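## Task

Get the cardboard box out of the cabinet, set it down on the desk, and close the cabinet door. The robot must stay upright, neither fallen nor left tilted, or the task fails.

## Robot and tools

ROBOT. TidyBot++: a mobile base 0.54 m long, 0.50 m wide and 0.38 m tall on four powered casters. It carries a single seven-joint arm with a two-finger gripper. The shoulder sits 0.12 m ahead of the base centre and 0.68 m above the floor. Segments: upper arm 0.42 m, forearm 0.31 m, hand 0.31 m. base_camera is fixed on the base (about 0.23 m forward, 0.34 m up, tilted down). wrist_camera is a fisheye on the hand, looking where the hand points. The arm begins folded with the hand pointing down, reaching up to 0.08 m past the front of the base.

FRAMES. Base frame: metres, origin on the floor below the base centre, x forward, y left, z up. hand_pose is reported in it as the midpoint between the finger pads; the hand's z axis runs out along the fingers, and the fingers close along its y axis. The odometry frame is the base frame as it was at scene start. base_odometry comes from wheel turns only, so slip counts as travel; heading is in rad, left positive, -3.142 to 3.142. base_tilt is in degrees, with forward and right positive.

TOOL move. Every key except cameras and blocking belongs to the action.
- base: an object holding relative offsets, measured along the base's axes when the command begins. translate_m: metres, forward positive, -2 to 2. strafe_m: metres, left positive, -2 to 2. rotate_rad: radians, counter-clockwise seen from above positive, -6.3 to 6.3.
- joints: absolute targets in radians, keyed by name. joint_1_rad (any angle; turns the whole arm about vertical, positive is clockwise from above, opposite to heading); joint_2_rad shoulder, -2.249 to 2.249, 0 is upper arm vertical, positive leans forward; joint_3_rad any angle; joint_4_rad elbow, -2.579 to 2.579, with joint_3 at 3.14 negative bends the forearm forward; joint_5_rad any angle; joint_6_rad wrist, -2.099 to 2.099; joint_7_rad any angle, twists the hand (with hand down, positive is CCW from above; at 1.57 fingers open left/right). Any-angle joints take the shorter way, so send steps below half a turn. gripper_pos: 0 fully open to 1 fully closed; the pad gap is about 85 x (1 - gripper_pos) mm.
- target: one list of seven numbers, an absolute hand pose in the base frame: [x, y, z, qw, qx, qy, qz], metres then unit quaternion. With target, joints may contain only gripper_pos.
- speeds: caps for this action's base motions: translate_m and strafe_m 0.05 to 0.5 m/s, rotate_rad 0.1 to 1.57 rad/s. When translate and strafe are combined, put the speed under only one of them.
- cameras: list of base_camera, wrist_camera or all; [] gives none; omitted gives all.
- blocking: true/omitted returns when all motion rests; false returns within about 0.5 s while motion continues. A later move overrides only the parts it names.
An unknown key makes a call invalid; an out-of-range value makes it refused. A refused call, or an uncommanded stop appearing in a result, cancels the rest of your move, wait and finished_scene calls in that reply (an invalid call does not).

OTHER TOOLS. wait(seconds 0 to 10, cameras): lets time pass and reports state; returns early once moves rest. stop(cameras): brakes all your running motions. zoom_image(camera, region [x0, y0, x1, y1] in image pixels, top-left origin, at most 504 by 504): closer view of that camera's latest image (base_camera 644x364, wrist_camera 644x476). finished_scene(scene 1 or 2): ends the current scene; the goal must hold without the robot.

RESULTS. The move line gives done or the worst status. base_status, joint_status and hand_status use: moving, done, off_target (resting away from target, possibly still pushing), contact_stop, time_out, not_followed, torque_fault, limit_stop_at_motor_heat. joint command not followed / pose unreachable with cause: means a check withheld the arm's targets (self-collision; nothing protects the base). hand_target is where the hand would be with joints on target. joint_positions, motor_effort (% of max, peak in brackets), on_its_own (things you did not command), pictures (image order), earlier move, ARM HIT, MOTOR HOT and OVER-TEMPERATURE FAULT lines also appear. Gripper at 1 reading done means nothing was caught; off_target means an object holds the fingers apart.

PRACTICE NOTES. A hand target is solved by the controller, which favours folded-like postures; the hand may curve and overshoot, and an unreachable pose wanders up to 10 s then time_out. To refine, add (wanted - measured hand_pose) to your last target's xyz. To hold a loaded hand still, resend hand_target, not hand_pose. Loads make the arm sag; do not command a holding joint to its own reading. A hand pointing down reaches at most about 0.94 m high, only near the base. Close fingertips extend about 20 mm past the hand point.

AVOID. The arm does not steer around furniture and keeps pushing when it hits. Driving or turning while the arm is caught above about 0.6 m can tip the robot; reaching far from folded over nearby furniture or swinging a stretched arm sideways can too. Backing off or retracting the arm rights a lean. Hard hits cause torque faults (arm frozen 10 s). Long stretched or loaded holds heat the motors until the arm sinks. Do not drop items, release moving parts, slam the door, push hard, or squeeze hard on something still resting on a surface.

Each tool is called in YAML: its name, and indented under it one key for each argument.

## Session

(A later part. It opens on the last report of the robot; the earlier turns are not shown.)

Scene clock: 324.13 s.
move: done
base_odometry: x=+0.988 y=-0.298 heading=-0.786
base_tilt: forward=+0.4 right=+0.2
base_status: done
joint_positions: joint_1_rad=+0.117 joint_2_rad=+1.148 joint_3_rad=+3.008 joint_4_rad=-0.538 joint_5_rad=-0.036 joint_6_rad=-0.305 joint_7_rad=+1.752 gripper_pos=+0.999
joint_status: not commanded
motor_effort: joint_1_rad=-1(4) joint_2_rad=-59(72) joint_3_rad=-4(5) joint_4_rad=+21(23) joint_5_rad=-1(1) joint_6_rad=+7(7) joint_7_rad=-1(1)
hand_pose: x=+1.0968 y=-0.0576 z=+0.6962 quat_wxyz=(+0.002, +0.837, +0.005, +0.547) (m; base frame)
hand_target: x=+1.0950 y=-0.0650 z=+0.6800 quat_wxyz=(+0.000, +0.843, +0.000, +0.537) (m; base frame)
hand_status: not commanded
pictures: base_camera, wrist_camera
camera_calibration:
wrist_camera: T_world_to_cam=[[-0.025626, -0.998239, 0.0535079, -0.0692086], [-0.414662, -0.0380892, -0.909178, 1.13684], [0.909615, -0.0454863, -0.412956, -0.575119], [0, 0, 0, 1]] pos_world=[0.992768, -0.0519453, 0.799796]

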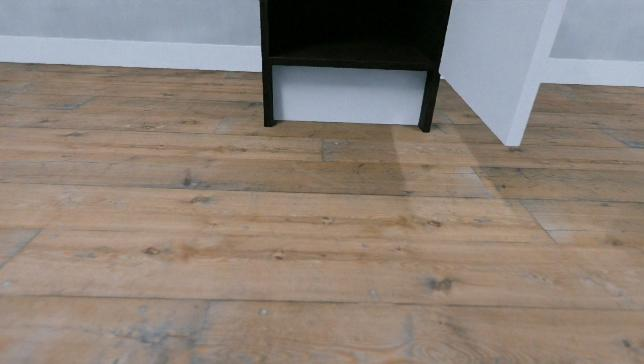

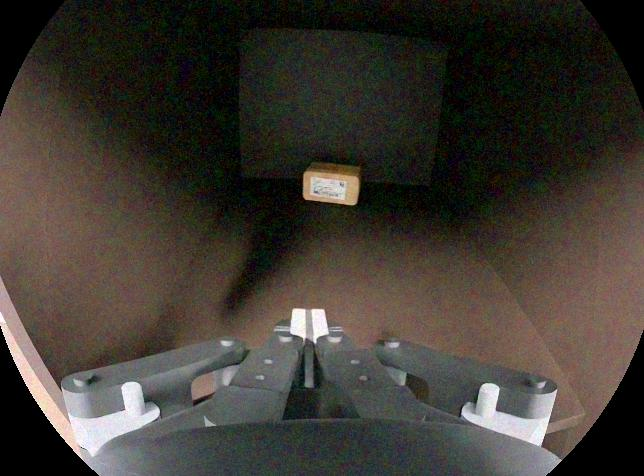

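move:
  joints: {"joint_1_rad": 0.07, "joint_2_rad": 1.31, "joint_3_rad": 3.1416, "joint_4_rad": -0.2, "joint_5_rad": 0, "joint_6_rad": -0.45, "joint_7_rad": 1.571}

Scene clock: 334.87 s.
move: done
base_odometry: x=+0.988 y=-0.298 heading=-0.786
base_tilt: forward=+0.4 right=+0.2
base_status: not commanded
joint_positions: joint_1_rad=+0.081 joint_2_rad=+1.284 joint_3_rad=+3.115 joint_4_rad=-0.221 joint_5_rad=-0.036 joint_6_rad=-0.411 joint_7_rad=+1.614 gripper_pos=+0.999
joint_status: all done
motor_effort: joint_1_rad=-1(3) joint_2_rad=-61(62) joint_3_rad=-2(4) joint_4_rad=+22(23) joint_5_rad=+0(2) joint_6_rad=+7(8) joint_7_rad=+0(1)
hand_pose: x=+1.1267 y=-0.0694 z=+0.7166 quat_wxyz=(+0.008, +0.817, -0.029, +0.575) (m; base frame)
hand_target: x=+1.1249 y=-0.0692 z=+0.6913 quat_wxyz=(+0.020, +0.830, -0.029, +0.557) (m; base frame)
hand_status: not commanded
pictures: base_camera, wrist_camera
camera_calibration:
wrist_camera: T_world_to_cam=[[-0.0919329, -0.995495, 0.0232067, 0.0152202], [-0.3522, 0.0107087, -0.935863, 1.11954], [0.931399, -0.09421, -0.351598, -0.666254], [0, 0, 0, 1]] pos_world=[1.01625, -0.059605, 0.813127]

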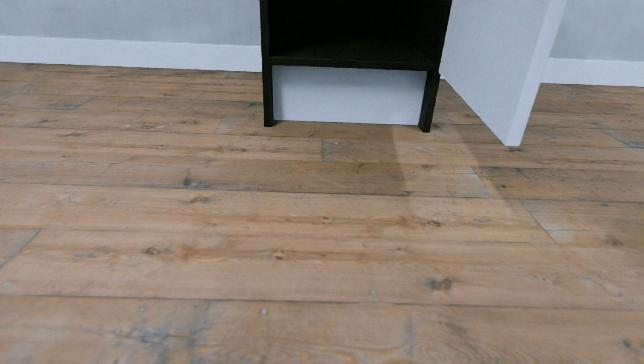

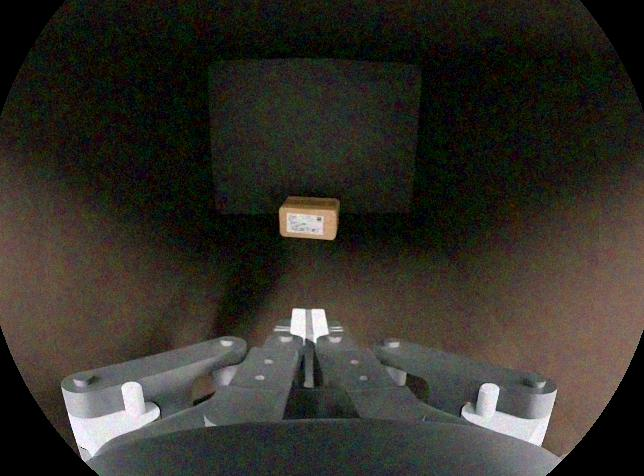

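move:
  joints: {"joint_2_rad": 1.355, "joint_6_rad": -0.49}
  cameras: []

move:
  base: {"translate_m": 0.4}
  speeds: {"translate_m":0.25}

zoom_image:
  camera: "wrist_camera"
  region: [200, 220, 480, 440]

Scene clock: 341.40 s.
move: done
base_odometry: x=+0.988 y=-0.298 heading=-0.786
base_tilt: forward=+0.4 right=+0.2
base_status: not commanded
joint_positions: joint_1_rad=+0.081 joint_2_rad=+1.340 joint_3_rad=+3.116 joint_4_rad=-0.213 joint_5_rad=-0.036 joint_6_rad=-0.454 joint_7_rad=+1.613 gripper_pos=+0.999
joint_status: all done
motor_effort: joint_1_rad=-1(2) joint_2_rad=-61(65) joint_3_rad=-2(3) joint_4_rad=+20(23) joint_5_rad=+0(1) joint_6_rad=+6(7) joint_7_rad=+0(2)
hand_pose: x=+1.1227 y=-0.0686 z=+0.6523 quat_wxyz=(+0.006, +0.843, -0.030, +0.538) (m; base frame)
hand_target: x=+1.1189 y=-0.0687 z=+0.6347 quat_wxyz=(+0.018, +0.853, -0.030, +0.521) (m; base frame)
hand_status: not commanded
pictures: none
No camera images: "cameras" was empty.

Scene clock: 343.77 s.
move: done
base_odometry: x=+1.271 y=-0.582 heading=-0.786
base_tilt: forward=+0.5 right=+0.2
base_status: done
joint_positions: joint_1_rad=+0.078 joint_2_rad=+1.340 joint_3_rad=+3.117 joint_4_rad=-0.213 joint_5_rad=-0.036 joint_6_rad=-0.457 joint_7_rad=+1.613 gripper_pos=+0.999
joint_status: not commanded
motor_effort: joint_1_rad=+0(5) joint_2_rad=-62(64) joint_3_rad=-2(3) joint_4_rad=+21(22) joint_5_rad=-1(2) joint_6_rad=+7(7) joint_7_rad=-1(1)
hand_pose: x=+1.1225 y=-0.0661 z=+0.6518 quat_wxyz=(+0.005, +0.843, -0.029, +0.536) (m; base frame)
hand_target: x=+1.1189 y=-0.0687 z=+0.6347 quat_wxyz=(+0.018, +0.853, -0.030, +0.521) (m; base frame)
hand_status: not commanded
pictures: base_camera, wrist_camera
camera_calibration:
wrist_camera: T_world_to_cam=[[-0.0854419, -0.996052, 0.0240926, 0.0118246], [-0.438238, 0.015854, -0.898719, 1.12999], [0.894789, -0.0873465, -0.437863, -0.587034], [0, 0, 0, 1]] pos_world=[1.02149, -0.0574125, 0.758221]

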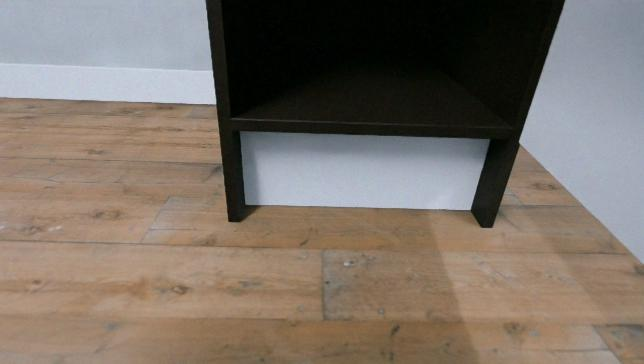

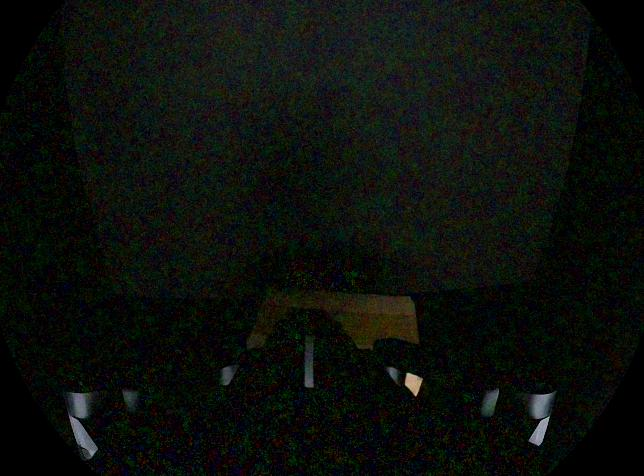

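Scaled by 1.800.

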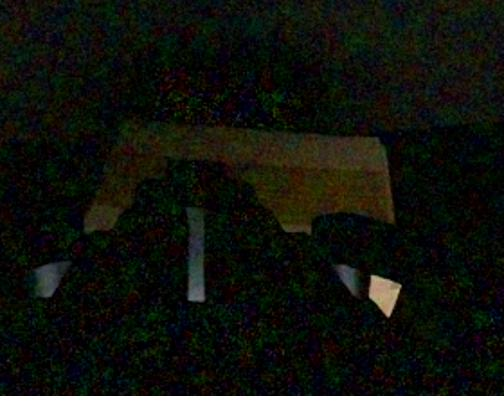

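move:
  base: {"translate_m": 0.075, "strafe_m": 0.008}
  speeds: {"translate_m":0.15}

zoom_image:
  camera: "wrist_camera"
  region: [200, 220, 480, 440]

Scene clock: 349.90 s.
move: done
base_odometry: x=+1.330 y=-0.630 heading=-0.787
base_tilt: forward=+0.5 right=+0.2
base_status: done
joint_positions: joint_1_rad=+0.078 joint_2_rad=+1.340 joint_3_rad=+3.117 joint_4_rad=-0.213 joint_5_rad=-0.036 joint_6_rad=-0.458 joint_7_rad=+1.613 gripper_pos=+0.999
joint_status: not commanded
motor_effort: joint_1_rad=-1(6) joint_2_rad=-61(64) joint_3_rad=-3(3) joint_4_rad=+21(23) joint_5_rad=+0(1) joint_6_rad=+7(7) joint_7_rad=+0(1)
hand_pose: x=+1.1224 y=-0.0655 z=+0.6521 quat_wxyz=(+0.005, +0.843, -0.028, +0.536) (m; base frame)
hand_target: x=+1.1189 y=-0.0687 z=+0.6347 quat_wxyz=(+0.018, +0.853, -0.030, +0.521) (m; base frame)
hand_status: not commanded
pictures: base_camera, wrist_camera
camera_calibration:
wrist_camera: T_world_to_cam=[[-0.0848115, -0.996102, 0.0242554, 0.0116332], [-0.438482, 0.0154525, -0.898607, 1.13044], [0.894729, -0.0868478, -0.438084, -0.586458], [0, 0, 0, 1]] pos_world=[1.02139, -0.0568128, 0.758621]

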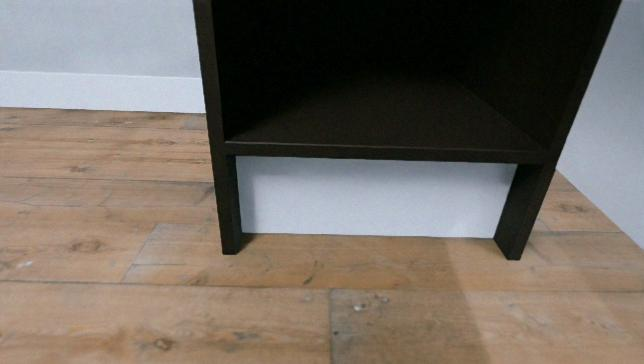

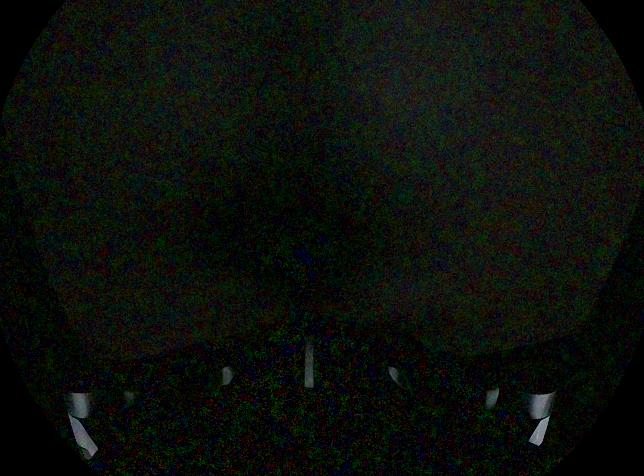

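Scaled by 1.800.

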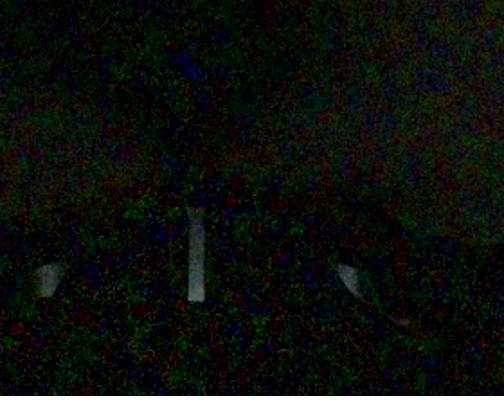

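move:
  joints: {"joint_2_rad": 1.385}
  cameras: []

move:
  base: {"translate_m": -0.12}
  speeds: {"translate_m":0.08}

zoom_image:
  camera: "wrist_camera"
  region: [200, 220, 480, 440]

Scene clock: 353.53 s.
move: done
base_odometry: x=+1.330 y=-0.630 heading=-0.787
base_tilt: forward=+0.5 right=+0.2
base_status: not commanded
joint_positions: joint_1_rad=+0.078 joint_2_rad=+1.355 joint_3_rad=+3.117 joint_4_rad=-0.211 joint_5_rad=-0.036 joint_6_rad=-0.457 joint_7_rad=+1.613 gripper_pos=+0.999
joint_status: all done
motor_effort: joint_1_rad=-1(2) joint_2_rad=-59(62) joint_3_rad=-2(3) joint_4_rad=+20(21) joint_5_rad=-1(1) joint_6_rad=+5(7) joint_7_rad=+0(1)
hand_pose: x=+1.1222 y=-0.0655 z=+0.6382 quat_wxyz=(+0.005, +0.847, -0.029, +0.531) (m; base frame)
hand_target: x=+1.1171 y=-0.0686 z=+0.6047 quat_wxyz=(+0.018, +0.861, -0.030, +0.508) (m; base frame)
hand_status: not commanded
pictures: none
No camera images: "cameras" was empty.

Scene clock: 355.53 s.
move: done
base_odometry: x=+1.245 y=-0.544 heading=-0.787
base_tilt: forward=+0.4 right=+0.2
base_status: done
joint_positions: joint_1_rad=+0.076 joint_2_rad=+1.356 joint_3_rad=+3.117 joint_4_rad=-0.209 joint_5_rad=-0.036 joint_6_rad=-0.458 joint_7_rad=+1.613 gripper_pos=+0.999
joint_status: not commanded
motor_effort: joint_1_rad=-1(2) joint_2_rad=-60(62) joint_3_rad=-2(3) joint_4_rad=+20(21) joint_5_rad=+0(1) joint_6_rad=+6(6) joint_7_rad=+0(1)
hand_pose: x=+1.1224 y=-0.0637 z=+0.6381 quat_wxyz=(+0.005, +0.847, -0.028, +0.531) (m; base frame)
hand_target: x=+1.1171 y=-0.0686 z=+0.6047 quat_wxyz=(+0.018, +0.861, -0.030, +0.508) (m; base frame)
hand_status: not commanded
pictures: base_camera, wrist_camera
camera_calibration:
wrist_camera: T_world_to_cam=[[-0.0827656, -0.996273, 0.0243035, 0.0114168], [-0.449682, 0.0155719, -0.893053, 1.12686], [0.889346, -0.0848429, -0.449294, -0.579207], [0, 0, 0, 1]] pos_world=[1.02279, -0.0553147, 0.745833]

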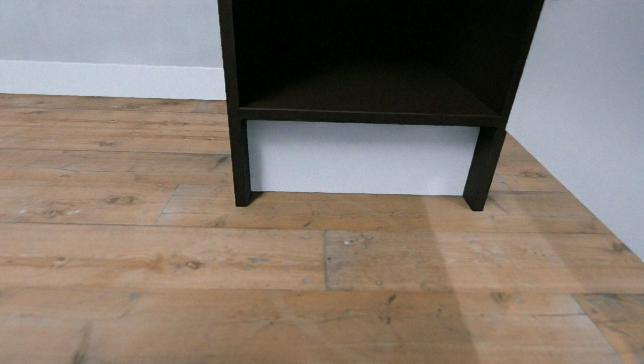

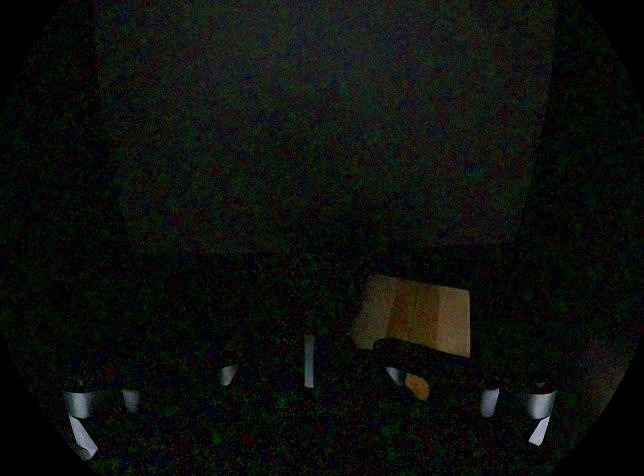

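Scaled by 1.800.

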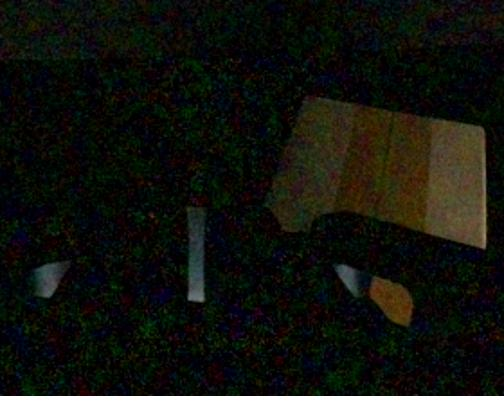

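move:
  base: {"translate_m": -0.3}
  speeds: {"translate_m":0.2}

zoom_image:
  camera: "wrist_camera"
  region: [200, 100, 480, 320]

Scene clock: 364.80 s.
move: done
base_odometry: x=+1.033 y=-0.331 heading=-0.787
base_tilt: forward=+0.5 right=+0.2
base_status: done
joint_positions: joint_1_rad=+0.075 joint_2_rad=+1.361 joint_3_rad=+3.117 joint_4_rad=-0.209 joint_5_rad=-0.036 joint_6_rad=-0.460 joint_7_rad=+1.613 gripper_pos=+0.999
joint_status: not commanded
motor_effort: joint_1_rad=+0(3) joint_2_rad=-62(63) joint_3_rad=-2(3) joint_4_rad=+22(23) joint_5_rad=-1(1) joint_6_rad=+6(7) joint_7_rad=+0(1)
hand_pose: x=+1.1219 y=-0.0629 z=+0.6323 quat_wxyz=(+0.004, +0.849, -0.028, +0.528) (m; base frame)
hand_target: x=+1.1171 y=-0.0686 z=+0.6047 quat_wxyz=(+0.018, +0.861, -0.030, +0.508) (m; base frame)
hand_status: not commanded
pictures: base_camera, wrist_camera
camera_calibration:
wrist_camera: T_world_to_cam=[[-0.0818748, -0.996346, 0.0243225, 0.0112306], [-0.456279, 0.0157757, -0.889697, 1.1268], [0.886062, -0.0839416, -0.455903, -0.573363], [0, 0, 0, 1]] pos_world=[1.02309, -0.0547156, 0.740841]

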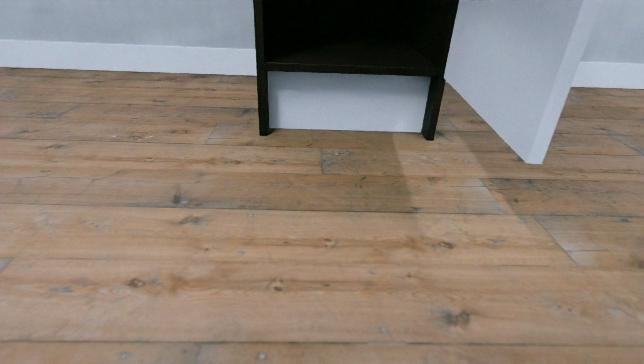

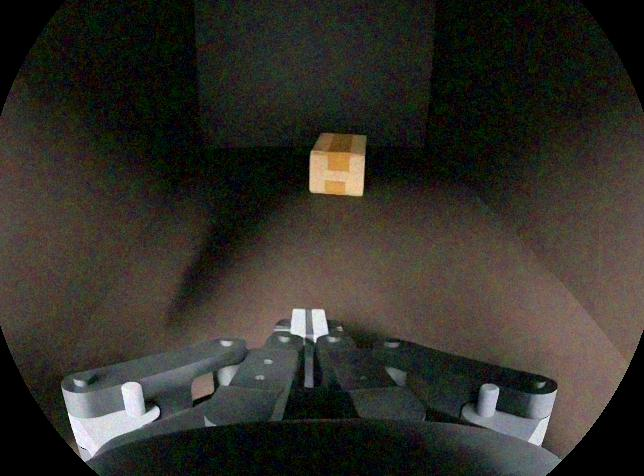

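Scaled by 1.800.

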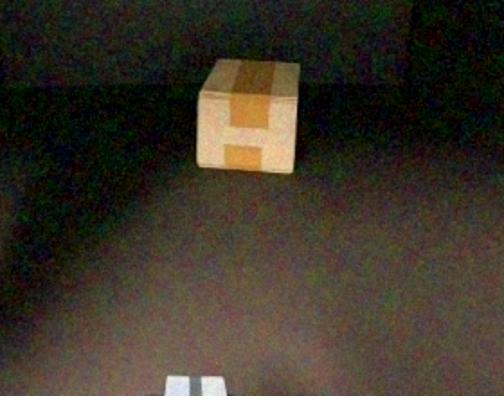

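move:
  joints: {"joint_2_rad": 1.405, "gripper_pos": 0.0}
  base: {"strafe_m": -0.05}
  cameras: []

move:
  base: {"translate_m": 0.2}
  speeds: {"translate_m":0.2}

zoom_image:
  camera: "wrist_camera"
  region: [200, 200, 480, 420]

Scene clock: 375.10 s.
move: done
base_odometry: x=+0.997 y=-0.367 heading=-0.787
base_tilt: forward=+0.5 right=+0.2
base_status: done
joint_positions: joint_1_rad=+0.074 joint_2_rad=+1.383 joint_3_rad=+3.120 joint_4_rad=-0.209 joint_5_rad=-0.035 joint_6_rad=-0.460 joint_7_rad=+1.613 gripper_pos=+0.000
joint_status: all done
motor_effort: joint_1_rad=-1(7) joint_2_rad=-62(63) joint_3_rad=-2(3) joint_4_rad=+21(22) joint_5_rad=+0(1) joint_6_rad=+6(7) joint_7_rad=+0(1)
hand_pose: x=+1.1205 y=-0.0627 z=+0.6098 quat_wxyz=(+0.005, +0.855, -0.027, +0.518) (m; base frame)
hand_target: x=+1.1153 y=-0.0685 z=+0.5847 quat_wxyz=(+0.018, +0.866, -0.030, +0.499) (m; base frame)
hand_status: not commanded
pictures: none
No camera images: "cameras" was empty.

Scene clock: 376.73 s.
move: done
base_odometry: x=+1.138 y=-0.509 heading=-0.788
base_tilt: forward=+0.5 right=+0.2
base_status: done
joint_positions: joint_1_rad=+0.074 joint_2_rad=+1.384 joint_3_rad=+3.120 joint_4_rad=-0.209 joint_5_rad=-0.035 joint_6_rad=-0.461 joint_7_rad=+1.613 gripper_pos=+0.000
joint_status: not commanded
motor_effort: joint_1_rad=-2(2) joint_2_rad=-62(64) joint_3_rad=-3(3) joint_4_rad=+21(23) joint_5_rad=-1(1) joint_6_rad=+6(7) joint_7_rad=+0(1)
hand_pose: x=+1.1204 y=-0.0627 z=+0.6085 quat_wxyz=(+0.005, +0.855, -0.027, +0.518) (m; base frame)
hand_target: x=+1.1153 y=-0.0685 z=+0.5847 quat_wxyz=(+0.018, +0.866, -0.030, +0.499) (m; base frame)
hand_status: not commanded
pictures: base_camera, wrist_camera
camera_calibration:
wrist_camera: T_world_to_cam=[[-0.0808298, -0.996337, 0.0279194, 0.00858647], [-0.478006, 0.0141691, -0.878242, 1.12211], [0.874629, -0.0843337, -0.477401, -0.556961], [0, 0, 0, 1]] pos_world=[1.0242, -0.0543148, 0.719352]

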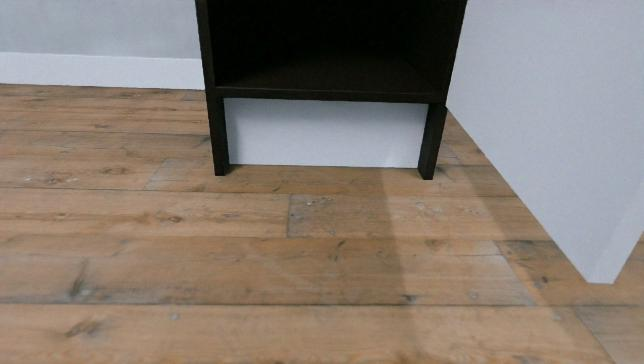

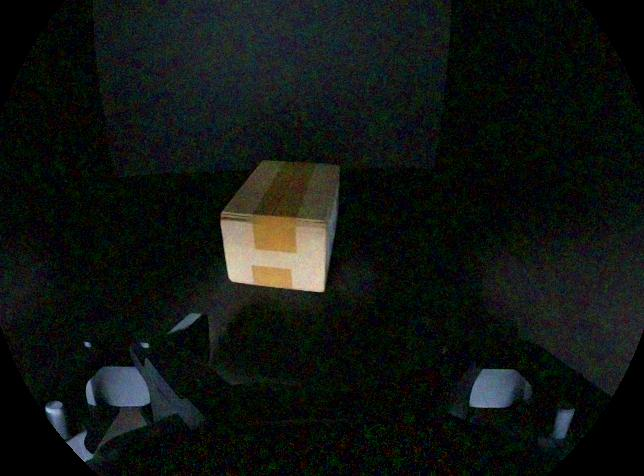

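Scaled by 1.800.

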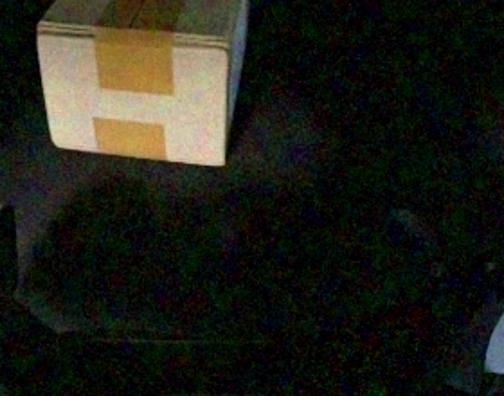

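move:
  base: {"translate_m": 0.105, "strafe_m": 0.012}
  speeds: {"translate_m":0.15}

move:
  joints: {"gripper_pos": 0.5}
  cameras: ["wrist_camera"]

Scene clock: 385.10 s.
move: done
base_odometry: x=+1.221 y=-0.575 heading=-0.788
base_tilt: forward=+0.5 right=+0.2
base_status: done
joint_positions: joint_1_rad=+0.074 joint_2_rad=+1.385 joint_3_rad=+3.120 joint_4_rad=-0.209 joint_5_rad=-0.035 joint_6_rad=-0.461 joint_7_rad=+1.613 gripper_pos=+0.000
joint_status: not commanded
motor_effort: joint_1_rad=-1(7) joint_2_rad=-62(64) joint_3_rad=-2(3) joint_4_rad=+21(22) joint_5_rad=+0(1) joint_6_rad=+6(7) joint_7_rad=-1(1)
hand_pose: x=+1.1203 y=-0.0626 z=+0.6077 quat_wxyz=(+0.005, +0.855, -0.027, +0.517) (m; base frame)
hand_target: x=+1.1153 y=-0.0685 z=+0.5847 quat_wxyz=(+0.018, +0.866, -0.030, +0.499) (m; base frame)
hand_status: not commanded
pictures: base_camera, wrist_camera
camera_calibration:
wrist_camera: T_world_to_cam=[[-0.0807209, -0.996345, 0.0279484, 0.0084732], [-0.478838, 0.0141712, -0.877789, 1.12202], [0.874184, -0.0842387, -0.478231, -0.556237], [0, 0, 0, 1]] pos_world=[1.0242, -0.0543149, 0.718653]

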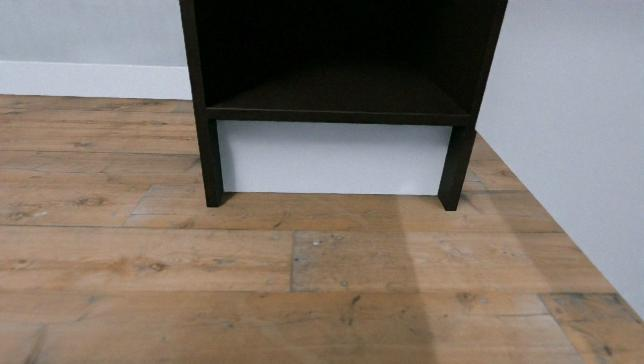

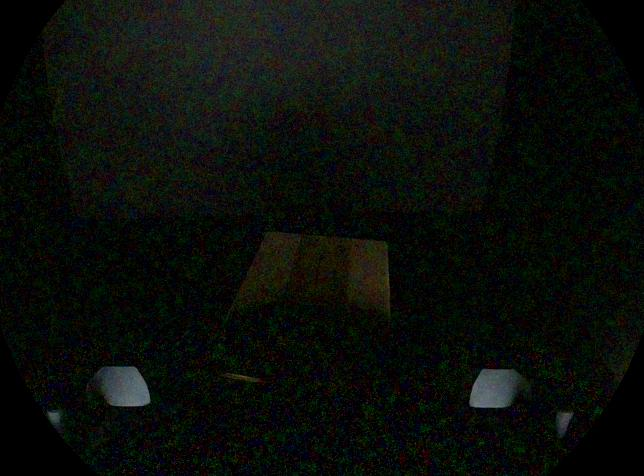

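Scene clock: 385.93 s.
move: off_target
base_odometry: x=+1.221 y=-0.575 heading=-0.788
base_tilt: forward=+0.5 right=+0.2
base_status: not commanded
joint_positions: joint_1_rad=+0.074 joint_2_rad=+1.385 joint_3_rad=+3.120 joint_4_rad=-0.209 joint_5_rad=-0.035 joint_6_rad=-0.461 joint_7_rad=+1.613 gripper_pos=+0.347
joint_status: gripper_pos off_target (ended at +0.347, target +0.500)
motor_effort: joint_1_rad=-1(2) joint_2_rad=-62(63) joint_3_rad=-2(3) joint_4_rad=+21(22) joint_5_rad=+1(1) joint_6_rad=+6(7) joint_7_rad=-1(1)
hand_pose: x=+1.1203 y=-0.0626 z=+0.6079 quat_wxyz=(+0.005, +0.855, -0.027, +0.517) (m; base frame)
hand_target: x=+1.1153 y=-0.0685 z=+0.5847 quat_wxyz=(+0.018, +0.866, -0.030, +0.499) (m; base frame)
hand_status: not commanded
pictures: wrist_camera
camera_calibration:
wrist_camera: T_world_to_cam=[[-0.0807742, -0.996344, 0.02783, 0.00860728], [-0.478589, 0.0142773, -0.877923, 1.12205], [0.874316, -0.0842327, -0.477993, -0.556447], [0, 0, 0, 1]] pos_world=[1.0242, -0.0543149, 0.718853]

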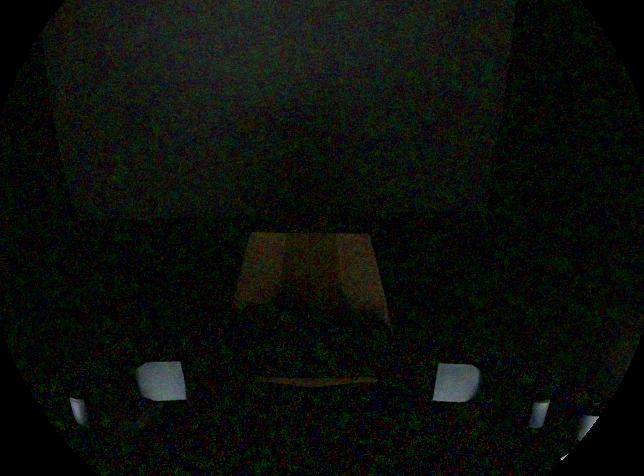

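move:
  joints: {"gripper_pos": 0.7, "joint_2_rad": 1.35}
  cameras: ["wrist_camera"]

move:
  base: {"translate_m": -0.7}
  speeds: {"translate_m":0.25}

Scene clock: 390.00 s.
move: off_target
base_odometry: x=+1.221 y=-0.575 heading=-0.788
base_tilt: forward=+0.5 right=+0.2
base_status: not commanded
joint_positions: joint_1_rad=+0.074 joint_2_rad=+1.342 joint_3_rad=+3.120 joint_4_rad=-0.209 joint_5_rad=-0.035 joint_6_rad=-0.466 joint_7_rad=+1.612 gripper_pos=+0.347
joint_status: gripper_pos off_target (ended at +0.347, target +0.700); the others done
motor_effort: joint_1_rad=+0(2) joint_2_rad=-63(66) joint_3_rad=-2(3) joint_4_rad=+22(24) joint_5_rad=-1(1) joint_6_rad=+7(8) joint_7_rad=+0(1)
hand_pose: x=+1.1220 y=-0.0627 z=+0.6500 quat_wxyz=(+0.006, +0.845, -0.026, +0.534) (m; base frame)
hand_target: x=+1.1191 y=-0.0688 z=+0.6397 quat_wxyz=(+0.018, +0.852, -0.030, +0.523) (m; base frame)
hand_status: not commanded
pictures: wrist_camera
camera_calibration:
wrist_camera: T_world_to_cam=[[-0.0816053, -0.996285, 0.0275026, 0.00863948], [-0.444303, 0.011664, -0.8958, 1.13279], [0.892152, -0.0853215, -0.443605, -0.58025], [0, 0, 0, 1]] pos_world=[1.02168, -0.0541133, 0.757116]

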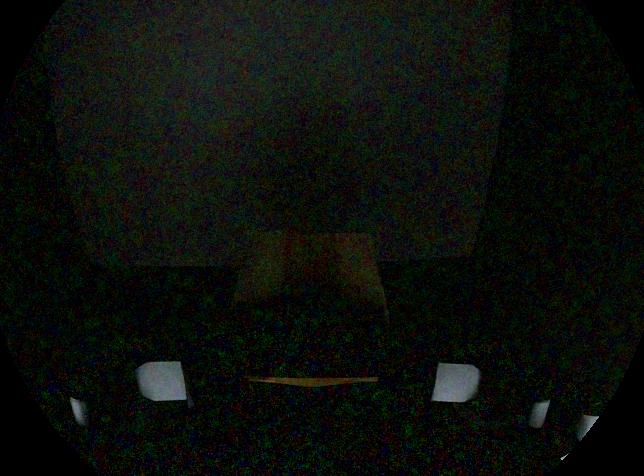

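Scene clock: 393.57 s.
move: done
base_odometry: x=+0.728 y=-0.078 heading=-0.788
base_tilt: forward=+0.4 right=+0.2
base_status: done
joint_positions: joint_1_rad=+0.074 joint_2_rad=+1.341 joint_3_rad=+3.120 joint_4_rad=-0.209 joint_5_rad=-0.035 joint_6_rad=-0.467 joint_7_rad=+1.612 gripper_pos=+0.347
joint_status: not commanded
motor_effort: joint_1_rad=-1(4) joint_2_rad=-64(67) joint_3_rad=-2(3) joint_4_rad=+22(24) joint_5_rad=+0(1) joint_6_rad=+7(8) joint_7_rad=-1(1)
hand_pose: x=+1.1219 y=-0.0620 z=+0.6505 quat_wxyz=(+0.006, +0.845, -0.026, +0.534) (m; base frame)
hand_target: x=+1.1191 y=-0.0688 z=+0.6397 quat_wxyz=(+0.018, +0.852, -0.030, +0.523) (m; base frame)
hand_status: not commanded
pictures: base_camera, wrist_camera
camera_calibration:
wrist_camera: T_world_to_cam=[[-0.080962, -0.996333, 0.027657, 0.00843812], [-0.444583, 0.0112642, -0.895667, 1.13335], [0.892071, -0.0848108, -0.443865, -0.579579], [0, 0, 0, 1]] pos_world=[1.02158, -0.0535137, 0.757616]

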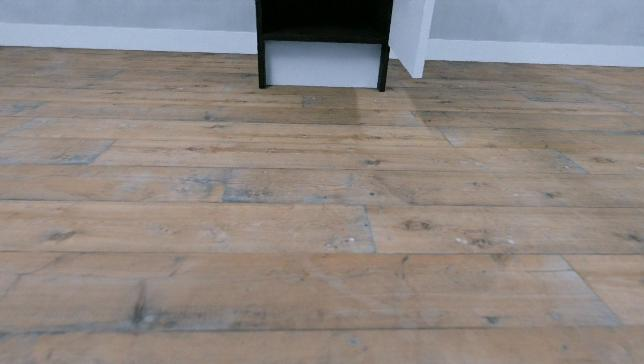

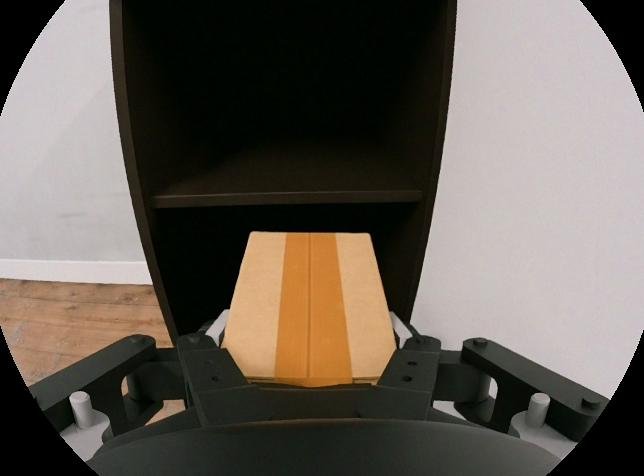

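move:
  target: [0.68, 0, 0.86, 0, 0.8192, 0, 0.5736]

move:
  base: {"rotate_rad": 1.573}

Scene clock: 406.87 s.
move: done
base_odometry: x=+0.728 y=-0.078 heading=-0.788
base_tilt: forward=+0.4 right=+0.2
base_status: not commanded
joint_positions: joint_1_rad=-0.010 joint_2_rad=-0.031 joint_3_rad=+3.145 joint_4_rad=-2.034 joint_5_rad=-0.011 joint_6_rad=+0.037 joint_7_rad=+1.582 gripper_pos=+0.347
joint_status: not commanded
motor_effort: joint_1_rad=-1(2) joint_2_rad=-22(65) joint_3_rad=-1(3) joint_4_rad=+20(23) joint_5_rad=+0(1) joint_6_rad=+7(8) joint_7_rad=+0(1)
hand_pose: x=+0.6787 y=+0.0052 z=+0.8510 quat_wxyz=(-0.002, +0.832, +0.003, +0.555) (m; base frame)
hand_target: x=+0.6800 y=+0.0000 z=+0.8600 quat_wxyz=(+0.000, +0.819, +0.000, +0.574) (m; base frame)
hand_status: done (0.011 m and 2.7 deg from the pose sent, 0.493 m and 6.3 deg at the start)
pictures: base_camera, wrist_camera
camera_calibration:
wrist_camera: T_world_to_cam=[[-0.0265614, -0.998663, 0.0443397, -0.0169988], [-0.39912, -0.0300721, -0.916405, 1.10219], [0.916514, -0.0420379, -0.397788, -0.145556], [0, 0, 0, 1]] pos_world=[0.57286, 0.0100504, 0.95291]

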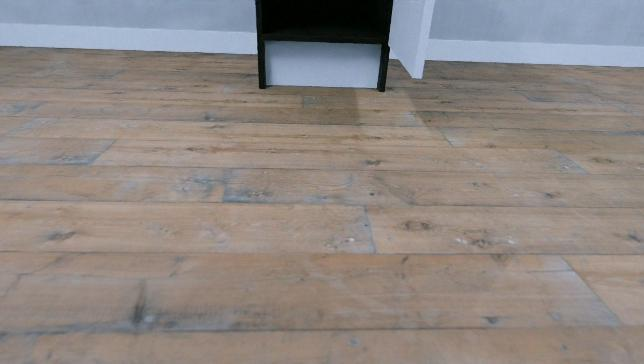

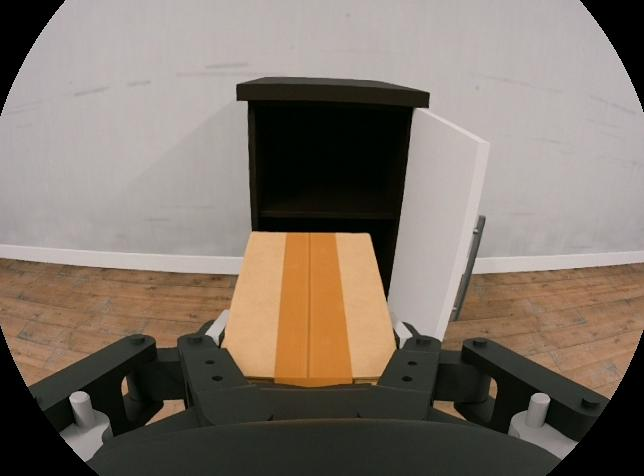

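Scene clock: 409.17 s.
move: done
base_odometry: x=+0.728 y=-0.078 heading=+0.783
base_tilt: forward=+0.4 right=+0.2
base_status: done
joint_positions: joint_1_rad=-0.027 joint_2_rad=-0.031 joint_3_rad=+3.157 joint_4_rad=-2.034 joint_5_rad=-0.011 joint_6_rad=+0.042 joint_7_rad=+1.582 gripper_pos=+0.347
joint_status: not commanded
motor_effort: joint_1_rad=+0(4) joint_2_rad=-22(24) joint_3_rad=-1(4) joint_4_rad=+21(21) joint_5_rad=-1(1) joint_6_rad=+8(8) joint_7_rad=+0(1)
hand_pose: x=+0.6795 y=+0.0075 z=+0.8526 quat_wxyz=(-0.003, +0.831, +0.005, +0.557) (m; base frame)
hand_target: x=+0.6800 y=+0.0000 z=+0.8600 quat_wxyz=(+0.000, +0.819, +0.000, +0.574) (m; base frame)
hand_status: not commanded
pictures: base_camera, wrist_camera
camera_calibration:
wrist_camera: T_world_to_cam=[[-0.0225614, -0.998769, 0.044186, -0.0173887], [-0.393759, -0.0317474, -0.918665, 1.10234], [0.918937, -0.038125, -0.392558, -0.151676], [0, 0, 0, 1]] pos_world=[0.573043, 0.0118464, 0.953904]

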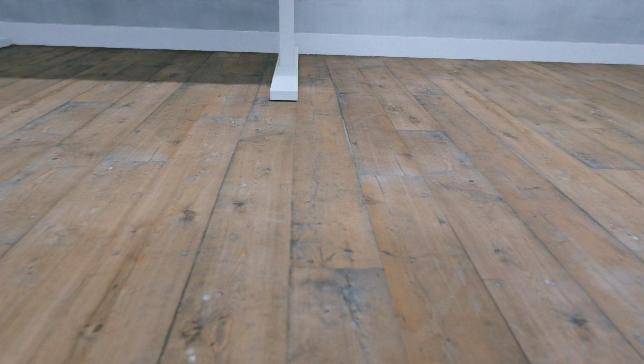

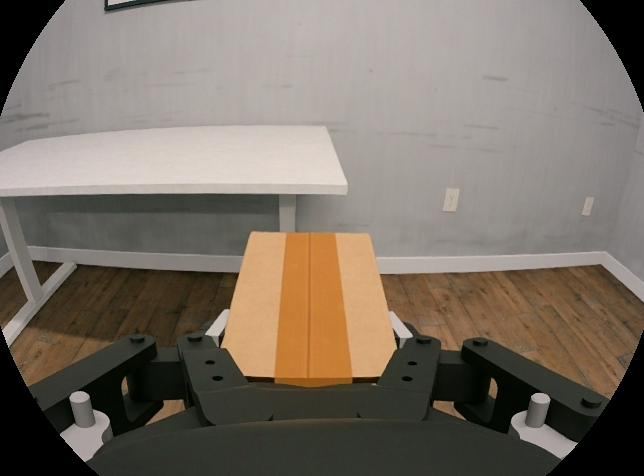

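move:
  base: {"translate_m": 0.6, "strafe_m": 0.35}
  speeds: {"translate_m":0.35}
  cameras: ["base_camera"]

move:
  target: [0.82, 0, 0.83, 0, 0.8526, 0, 0.5225]

Scene clock: 420.37 s.
move: done
base_odometry: x=+0.906 y=+0.593 heading=+0.784
base_tilt: forward=+0.4 right=+0.2
base_status: done
joint_positions: joint_1_rad=-0.027 joint_2_rad=-0.036 joint_3_rad=+3.157 joint_4_rad=-2.037 joint_5_rad=-0.011 joint_6_rad=+0.043 joint_7_rad=+1.581 gripper_pos=+0.347
joint_status: not commanded
motor_effort: joint_1_rad=-1(3) joint_2_rad=-21(24) joint_3_rad=-1(3) joint_4_rad=+21(22) joint_5_rad=+1(1) joint_6_rad=+8(8) joint_7_rad=+0(1)
hand_pose: x=+0.6781 y=+0.0073 z=+0.8538 quat_wxyz=(-0.003, +0.830, +0.004, +0.558) (m; base frame)
hand_target: x=+0.6800 y=+0.0000 z=+0.8600 quat_wxyz=(+0.000, +0.819, +0.000, +0.574) (m; base frame)
hand_status: not commanded
pictures: base_camera

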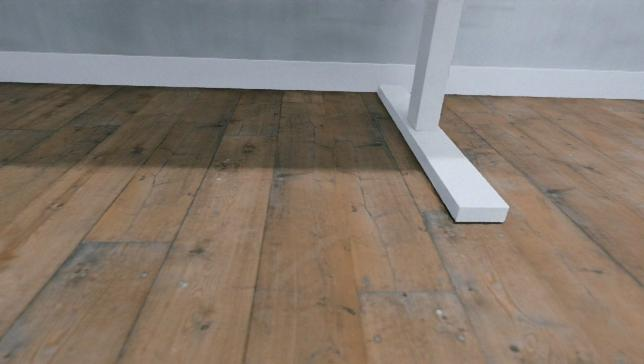

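Scene clock: 421.97 s.
move: done
base_odometry: x=+0.906 y=+0.593 heading=+0.784
base_tilt: forward=+0.4 right=+0.2
base_status: not commanded
joint_positions: joint_1_rad=-0.008 joint_2_rad=+0.307 joint_3_rad=+3.157 joint_4_rad=-1.645 joint_5_rad=-0.011 joint_6_rad=-0.077 joint_7_rad=+1.581 gripper_pos=+0.347
joint_status: not commanded
motor_effort: joint_1_rad=-1(2) joint_2_rad=-35(37) joint_3_rad=-2(2) joint_4_rad=+20(22) joint_5_rad=+0(1) joint_6_rad=+7(8) joint_7_rad=-1(1)
hand_pose: x=+0.8173 y=-0.0027 z=+0.8281 quat_wxyz=(+0.004, +0.849, -0.002, +0.528) (m; base frame)
hand_target: x=+0.8200 y=+0.0000 z=+0.8300 quat_wxyz=(+0.000, +0.853, +0.000, +0.523) (m; base frame)
hand_status: done (0.004 m and 0.9 deg from the pose sent, 0.144 m and 4.9 deg at the start)
pictures: base_camera, wrist_camera
camera_calibration:
wrist_camera: T_world_to_cam=[[-0.0367778, -0.998025, 0.0509226, -0.017318], [-0.456428, -0.0285555, -0.889302, 1.16068], [0.889, -0.0559491, -0.454477, -0.212608], [0, 0, 0, 1]] pos_world=[0.718138, 0.00396476, 0.936451]

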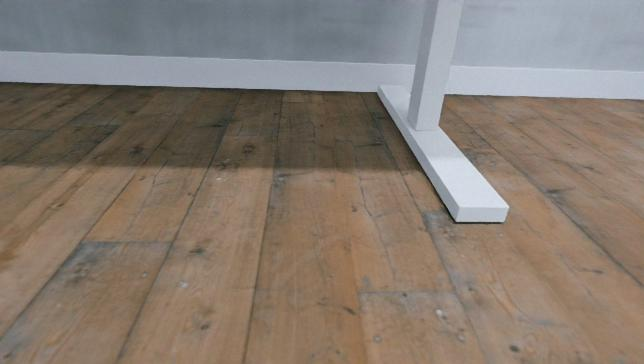

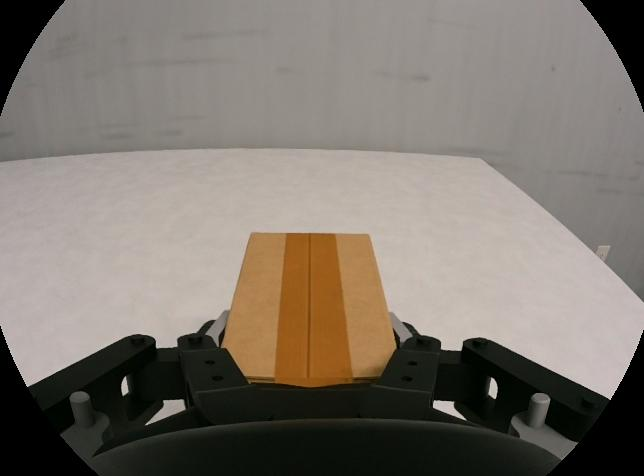

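move:
  target: [0.90, 0, 0.80, 0, 0.8526, 0, 0.5225]
  cameras: ["wrist_camera"]

move:
  target: [0.90, 0, 0.775, 0, 0.8526, 0, 0.5225]
  cameras: ["wrist_camera"]

Scene clock: 425.90 s.
move: done
base_odometry: x=+0.906 y=+0.593 heading=+0.784
base_tilt: forward=+0.4 right=+0.2
base_status: not commanded
joint_positions: joint_1_rad=-0.008 joint_2_rad=+0.514 joint_3_rad=+3.157 joint_4_rad=-1.424 joint_5_rad=-0.011 joint_6_rad=-0.095 joint_7_rad=+1.581 gripper_pos=+0.347
joint_status: not commanded
motor_effort: joint_1_rad=-2(2) joint_2_rad=-43(46) joint_3_rad=-1(2) joint_4_rad=+21(23) joint_5_rad=+0(1) joint_6_rad=+7(8) joint_7_rad=-1(1)
hand_pose: x=+0.8980 y=-0.0020 z=+0.7962 quat_wxyz=(+0.004, +0.850, +0.000, +0.526) (m; base frame)
hand_target: x=+0.9000 y=+0.0000 z=+0.8000 quat_wxyz=(+0.000, +0.853, +0.000, +0.523) (m; base frame)
hand_status: done (0.005 m and 0.7 deg from the pose sent, 0.087 m and 0.9 deg at the start)
pictures: wrist_camera
camera_calibration:
wrist_camera: T_world_to_cam=[[-0.0351088, -0.997933, 0.0538319, -0.0159014], [-0.460366, -0.0316602, -0.887164, 1.17106], [0.887034, -0.0559297, -0.458303, -0.293986], [0, 0, 0, 1]] pos_world=[0.799336, 0.00476503, 0.905046]

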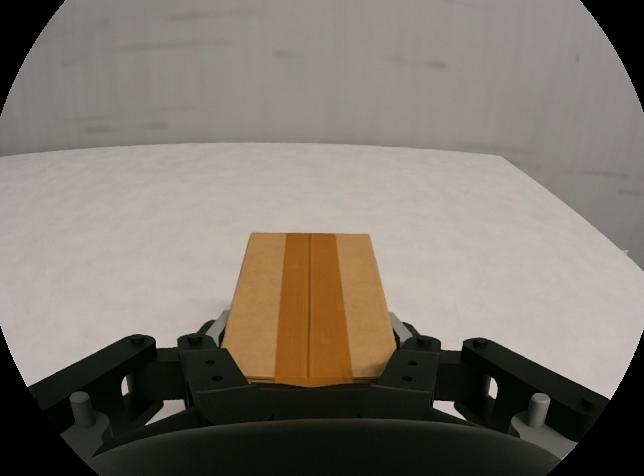

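Scene clock: 426.70 s.
move: done
base_odometry: x=+0.906 y=+0.593 heading=+0.784
base_tilt: forward=+0.4 right=+0.2
base_status: not commanded
joint_positions: joint_1_rad=-0.008 joint_2_rad=+0.528 joint_3_rad=+3.157 joint_4_rad=-1.438 joint_5_rad=-0.011 joint_6_rad=-0.079 joint_7_rad=+1.581 gripper_pos=+0.347
joint_status: not commanded
motor_effort: joint_1_rad=-1(2) joint_2_rad=-43(44) joint_3_rad=-1(2) joint_4_rad=+21(22) joint_5_rad=+1(1) joint_6_rad=+7(8) joint_7_rad=+0(1)
hand_pose: x=+0.8982 y=-0.0021 z=+0.7824 quat_wxyz=(+0.004, +0.853, +0.000, +0.521) (m; base frame)
hand_target: x=+0.9000 y=+0.0000 z=+0.7750 quat_wxyz=(+0.000, +0.853, +0.000, +0.523) (m; base frame)
hand_status: done (0.008 m and 0.5 deg from the pose sent, 0.021 m and 0.7 deg at the start)
pictures: wrist_camera
camera_calibration:
wrist_camera: T_world_to_cam=[[-0.0346454, -0.997918, 0.0543943, -0.0160362], [-0.470128, -0.0317555, -0.882027, 1.1636], [0.881918, -0.0561304, -0.46805, -0.288302], [0, 0, 0, 1]] pos_world=[0.800742, 0.00476525, 0.892255]

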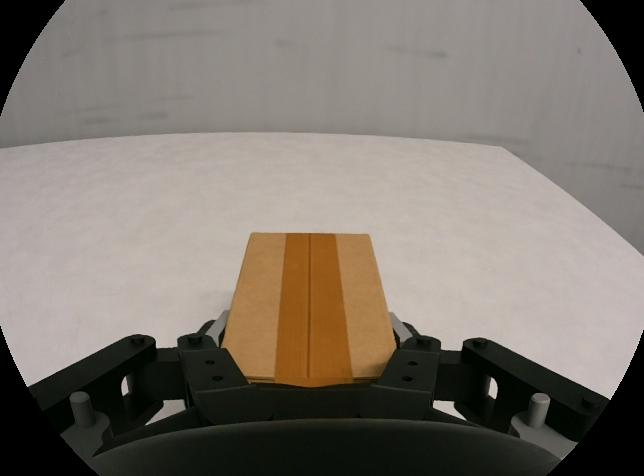

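move:
  target: [0.90, 0, 0.758, 0, 0.8526, 0, 0.5225]
  cameras: []

move:
  target: [0.90, 0, 0.745, 0, 0.8526, 0, 0.5225]
  cameras: []

move:
  target: [0.90, 0, 0.733, 0, 0.8526, 0, 0.5225]
  cameras: ["wrist_camera"]

Scene clock: 429.90 s.
move: done
base_odometry: x=+0.906 y=+0.593 heading=+0.784
base_tilt: forward=+0.4 right=+0.2
base_status: not commanded
joint_positions: joint_1_rad=-0.008 joint_2_rad=+0.545 joint_3_rad=+3.157 joint_4_rad=-1.459 joint_5_rad=-0.011 joint_6_rad=-0.050 joint_7_rad=+1.581 gripper_pos=+0.347
joint_status: not commanded
motor_effort: joint_1_rad=+0(2) joint_2_rad=-43(45) joint_3_rad=-2(2) joint_4_rad=+20(21) joint_5_rad=+0(1) joint_6_rad=+7(8) joint_7_rad=+0(1)
hand_pose: x=+0.8981 y=-0.0022 z=+0.7647 quat_wxyz=(+0.005, +0.856, +0.000, +0.517) (m; base frame)
hand_target: x=+0.9000 y=+0.0000 z=+0.7580 quat_wxyz=(+0.000, +0.853, +0.000, +0.523) (m; base frame)
hand_status: done (0.007 m and 0.9 deg from the pose sent, 0.025 m and 0.5 deg at the start)
pictures: none
No camera images: "cameras" was empty.

Scene clock: 430.50 s.
move: done
base_odometry: x=+0.906 y=+0.593 heading=+0.784
base_tilt: forward=+0.5 right=+0.2
base_status: not commanded
joint_positions: joint_1_rad=-0.008 joint_2_rad=+0.552 joint_3_rad=+3.157 joint_4_rad=-1.477 joint_5_rad=-0.011 joint_6_rad=-0.019 joint_7_rad=+1.581 gripper_pos=+0.347
joint_status: not commanded
motor_effort: joint_1_rad=-1(2) joint_2_rad=-42(44) joint_3_rad=-2(2) joint_4_rad=+20(21) joint_5_rad=+0(1) joint_6_rad=+6(7) joint_7_rad=+0(1)
hand_pose: x=+0.8981 y=-0.0023 z=+0.7578 quat_wxyz=(+0.005, +0.854, +0.000, +0.520) (m; base frame)
hand_target: x=+0.9000 y=+0.0000 z=+0.7450 quat_wxyz=(+0.000, +0.853, +0.000, +0.523) (m; base frame)
hand_status: done (0.013 m and 0.7 deg from the pose sent, 0.020 m and 0.9 deg at the start)
pictures: none
No camera images: "cameras" was empty.

Scene clock: 431.10 s.
move: done
base_odometry: x=+0.906 y=+0.593 heading=+0.784
base_tilt: forward=+0.5 right=+0.2
base_status: not commanded
joint_positions: joint_1_rad=-0.008 joint_2_rad=+0.555 joint_3_rad=+3.157 joint_4_rad=-1.489 joint_5_rad=-0.011 joint_6_rad=+0.014 joint_7_rad=+1.581 gripper_pos=+0.347
joint_status: not commanded
motor_effort: joint_1_rad=+0(1) joint_2_rad=-41(42) joint_3_rad=-1(2) joint_4_rad=+19(20) joint_5_rad=-1(1) joint_6_rad=+6(7) joint_7_rad=+1(1)
hand_pose: x=+0.8997 y=-0.0024 z=+0.7582 quat_wxyz=(+0.005, +0.849, +0.000, +0.528) (m; base frame)
hand_target: x=+0.9000 y=+0.0000 z=+0.7330 quat_wxyz=(+0.000, +0.853, +0.000, +0.523) (m; base frame)
hand_status: done (0.025 m and 0.9 deg from the pose sent, 0.025 m and 0.7 deg at the start)
pictures: wrist_camera
camera_calibration:
wrist_camera: T_world_to_cam=[[-0.0360998, -0.997845, 0.0547829, -0.0140123], [-0.457042, -0.0322647, -0.88886, 1.1363], [0.888712, -0.0571258, -0.454893, -0.317092], [0, 0, 0, 1]] pos_world=[0.800636, 0.0045663, 0.866539]

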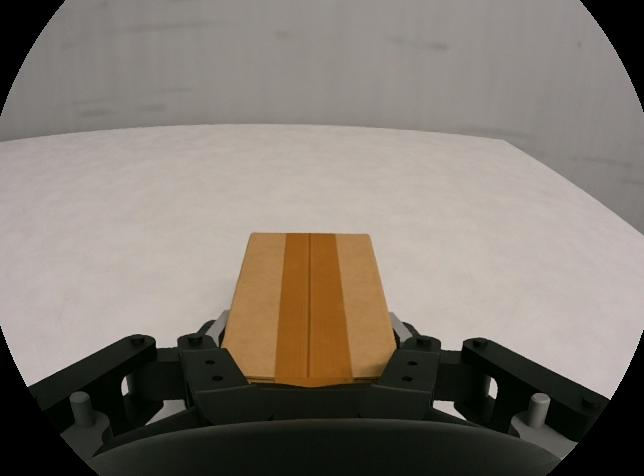

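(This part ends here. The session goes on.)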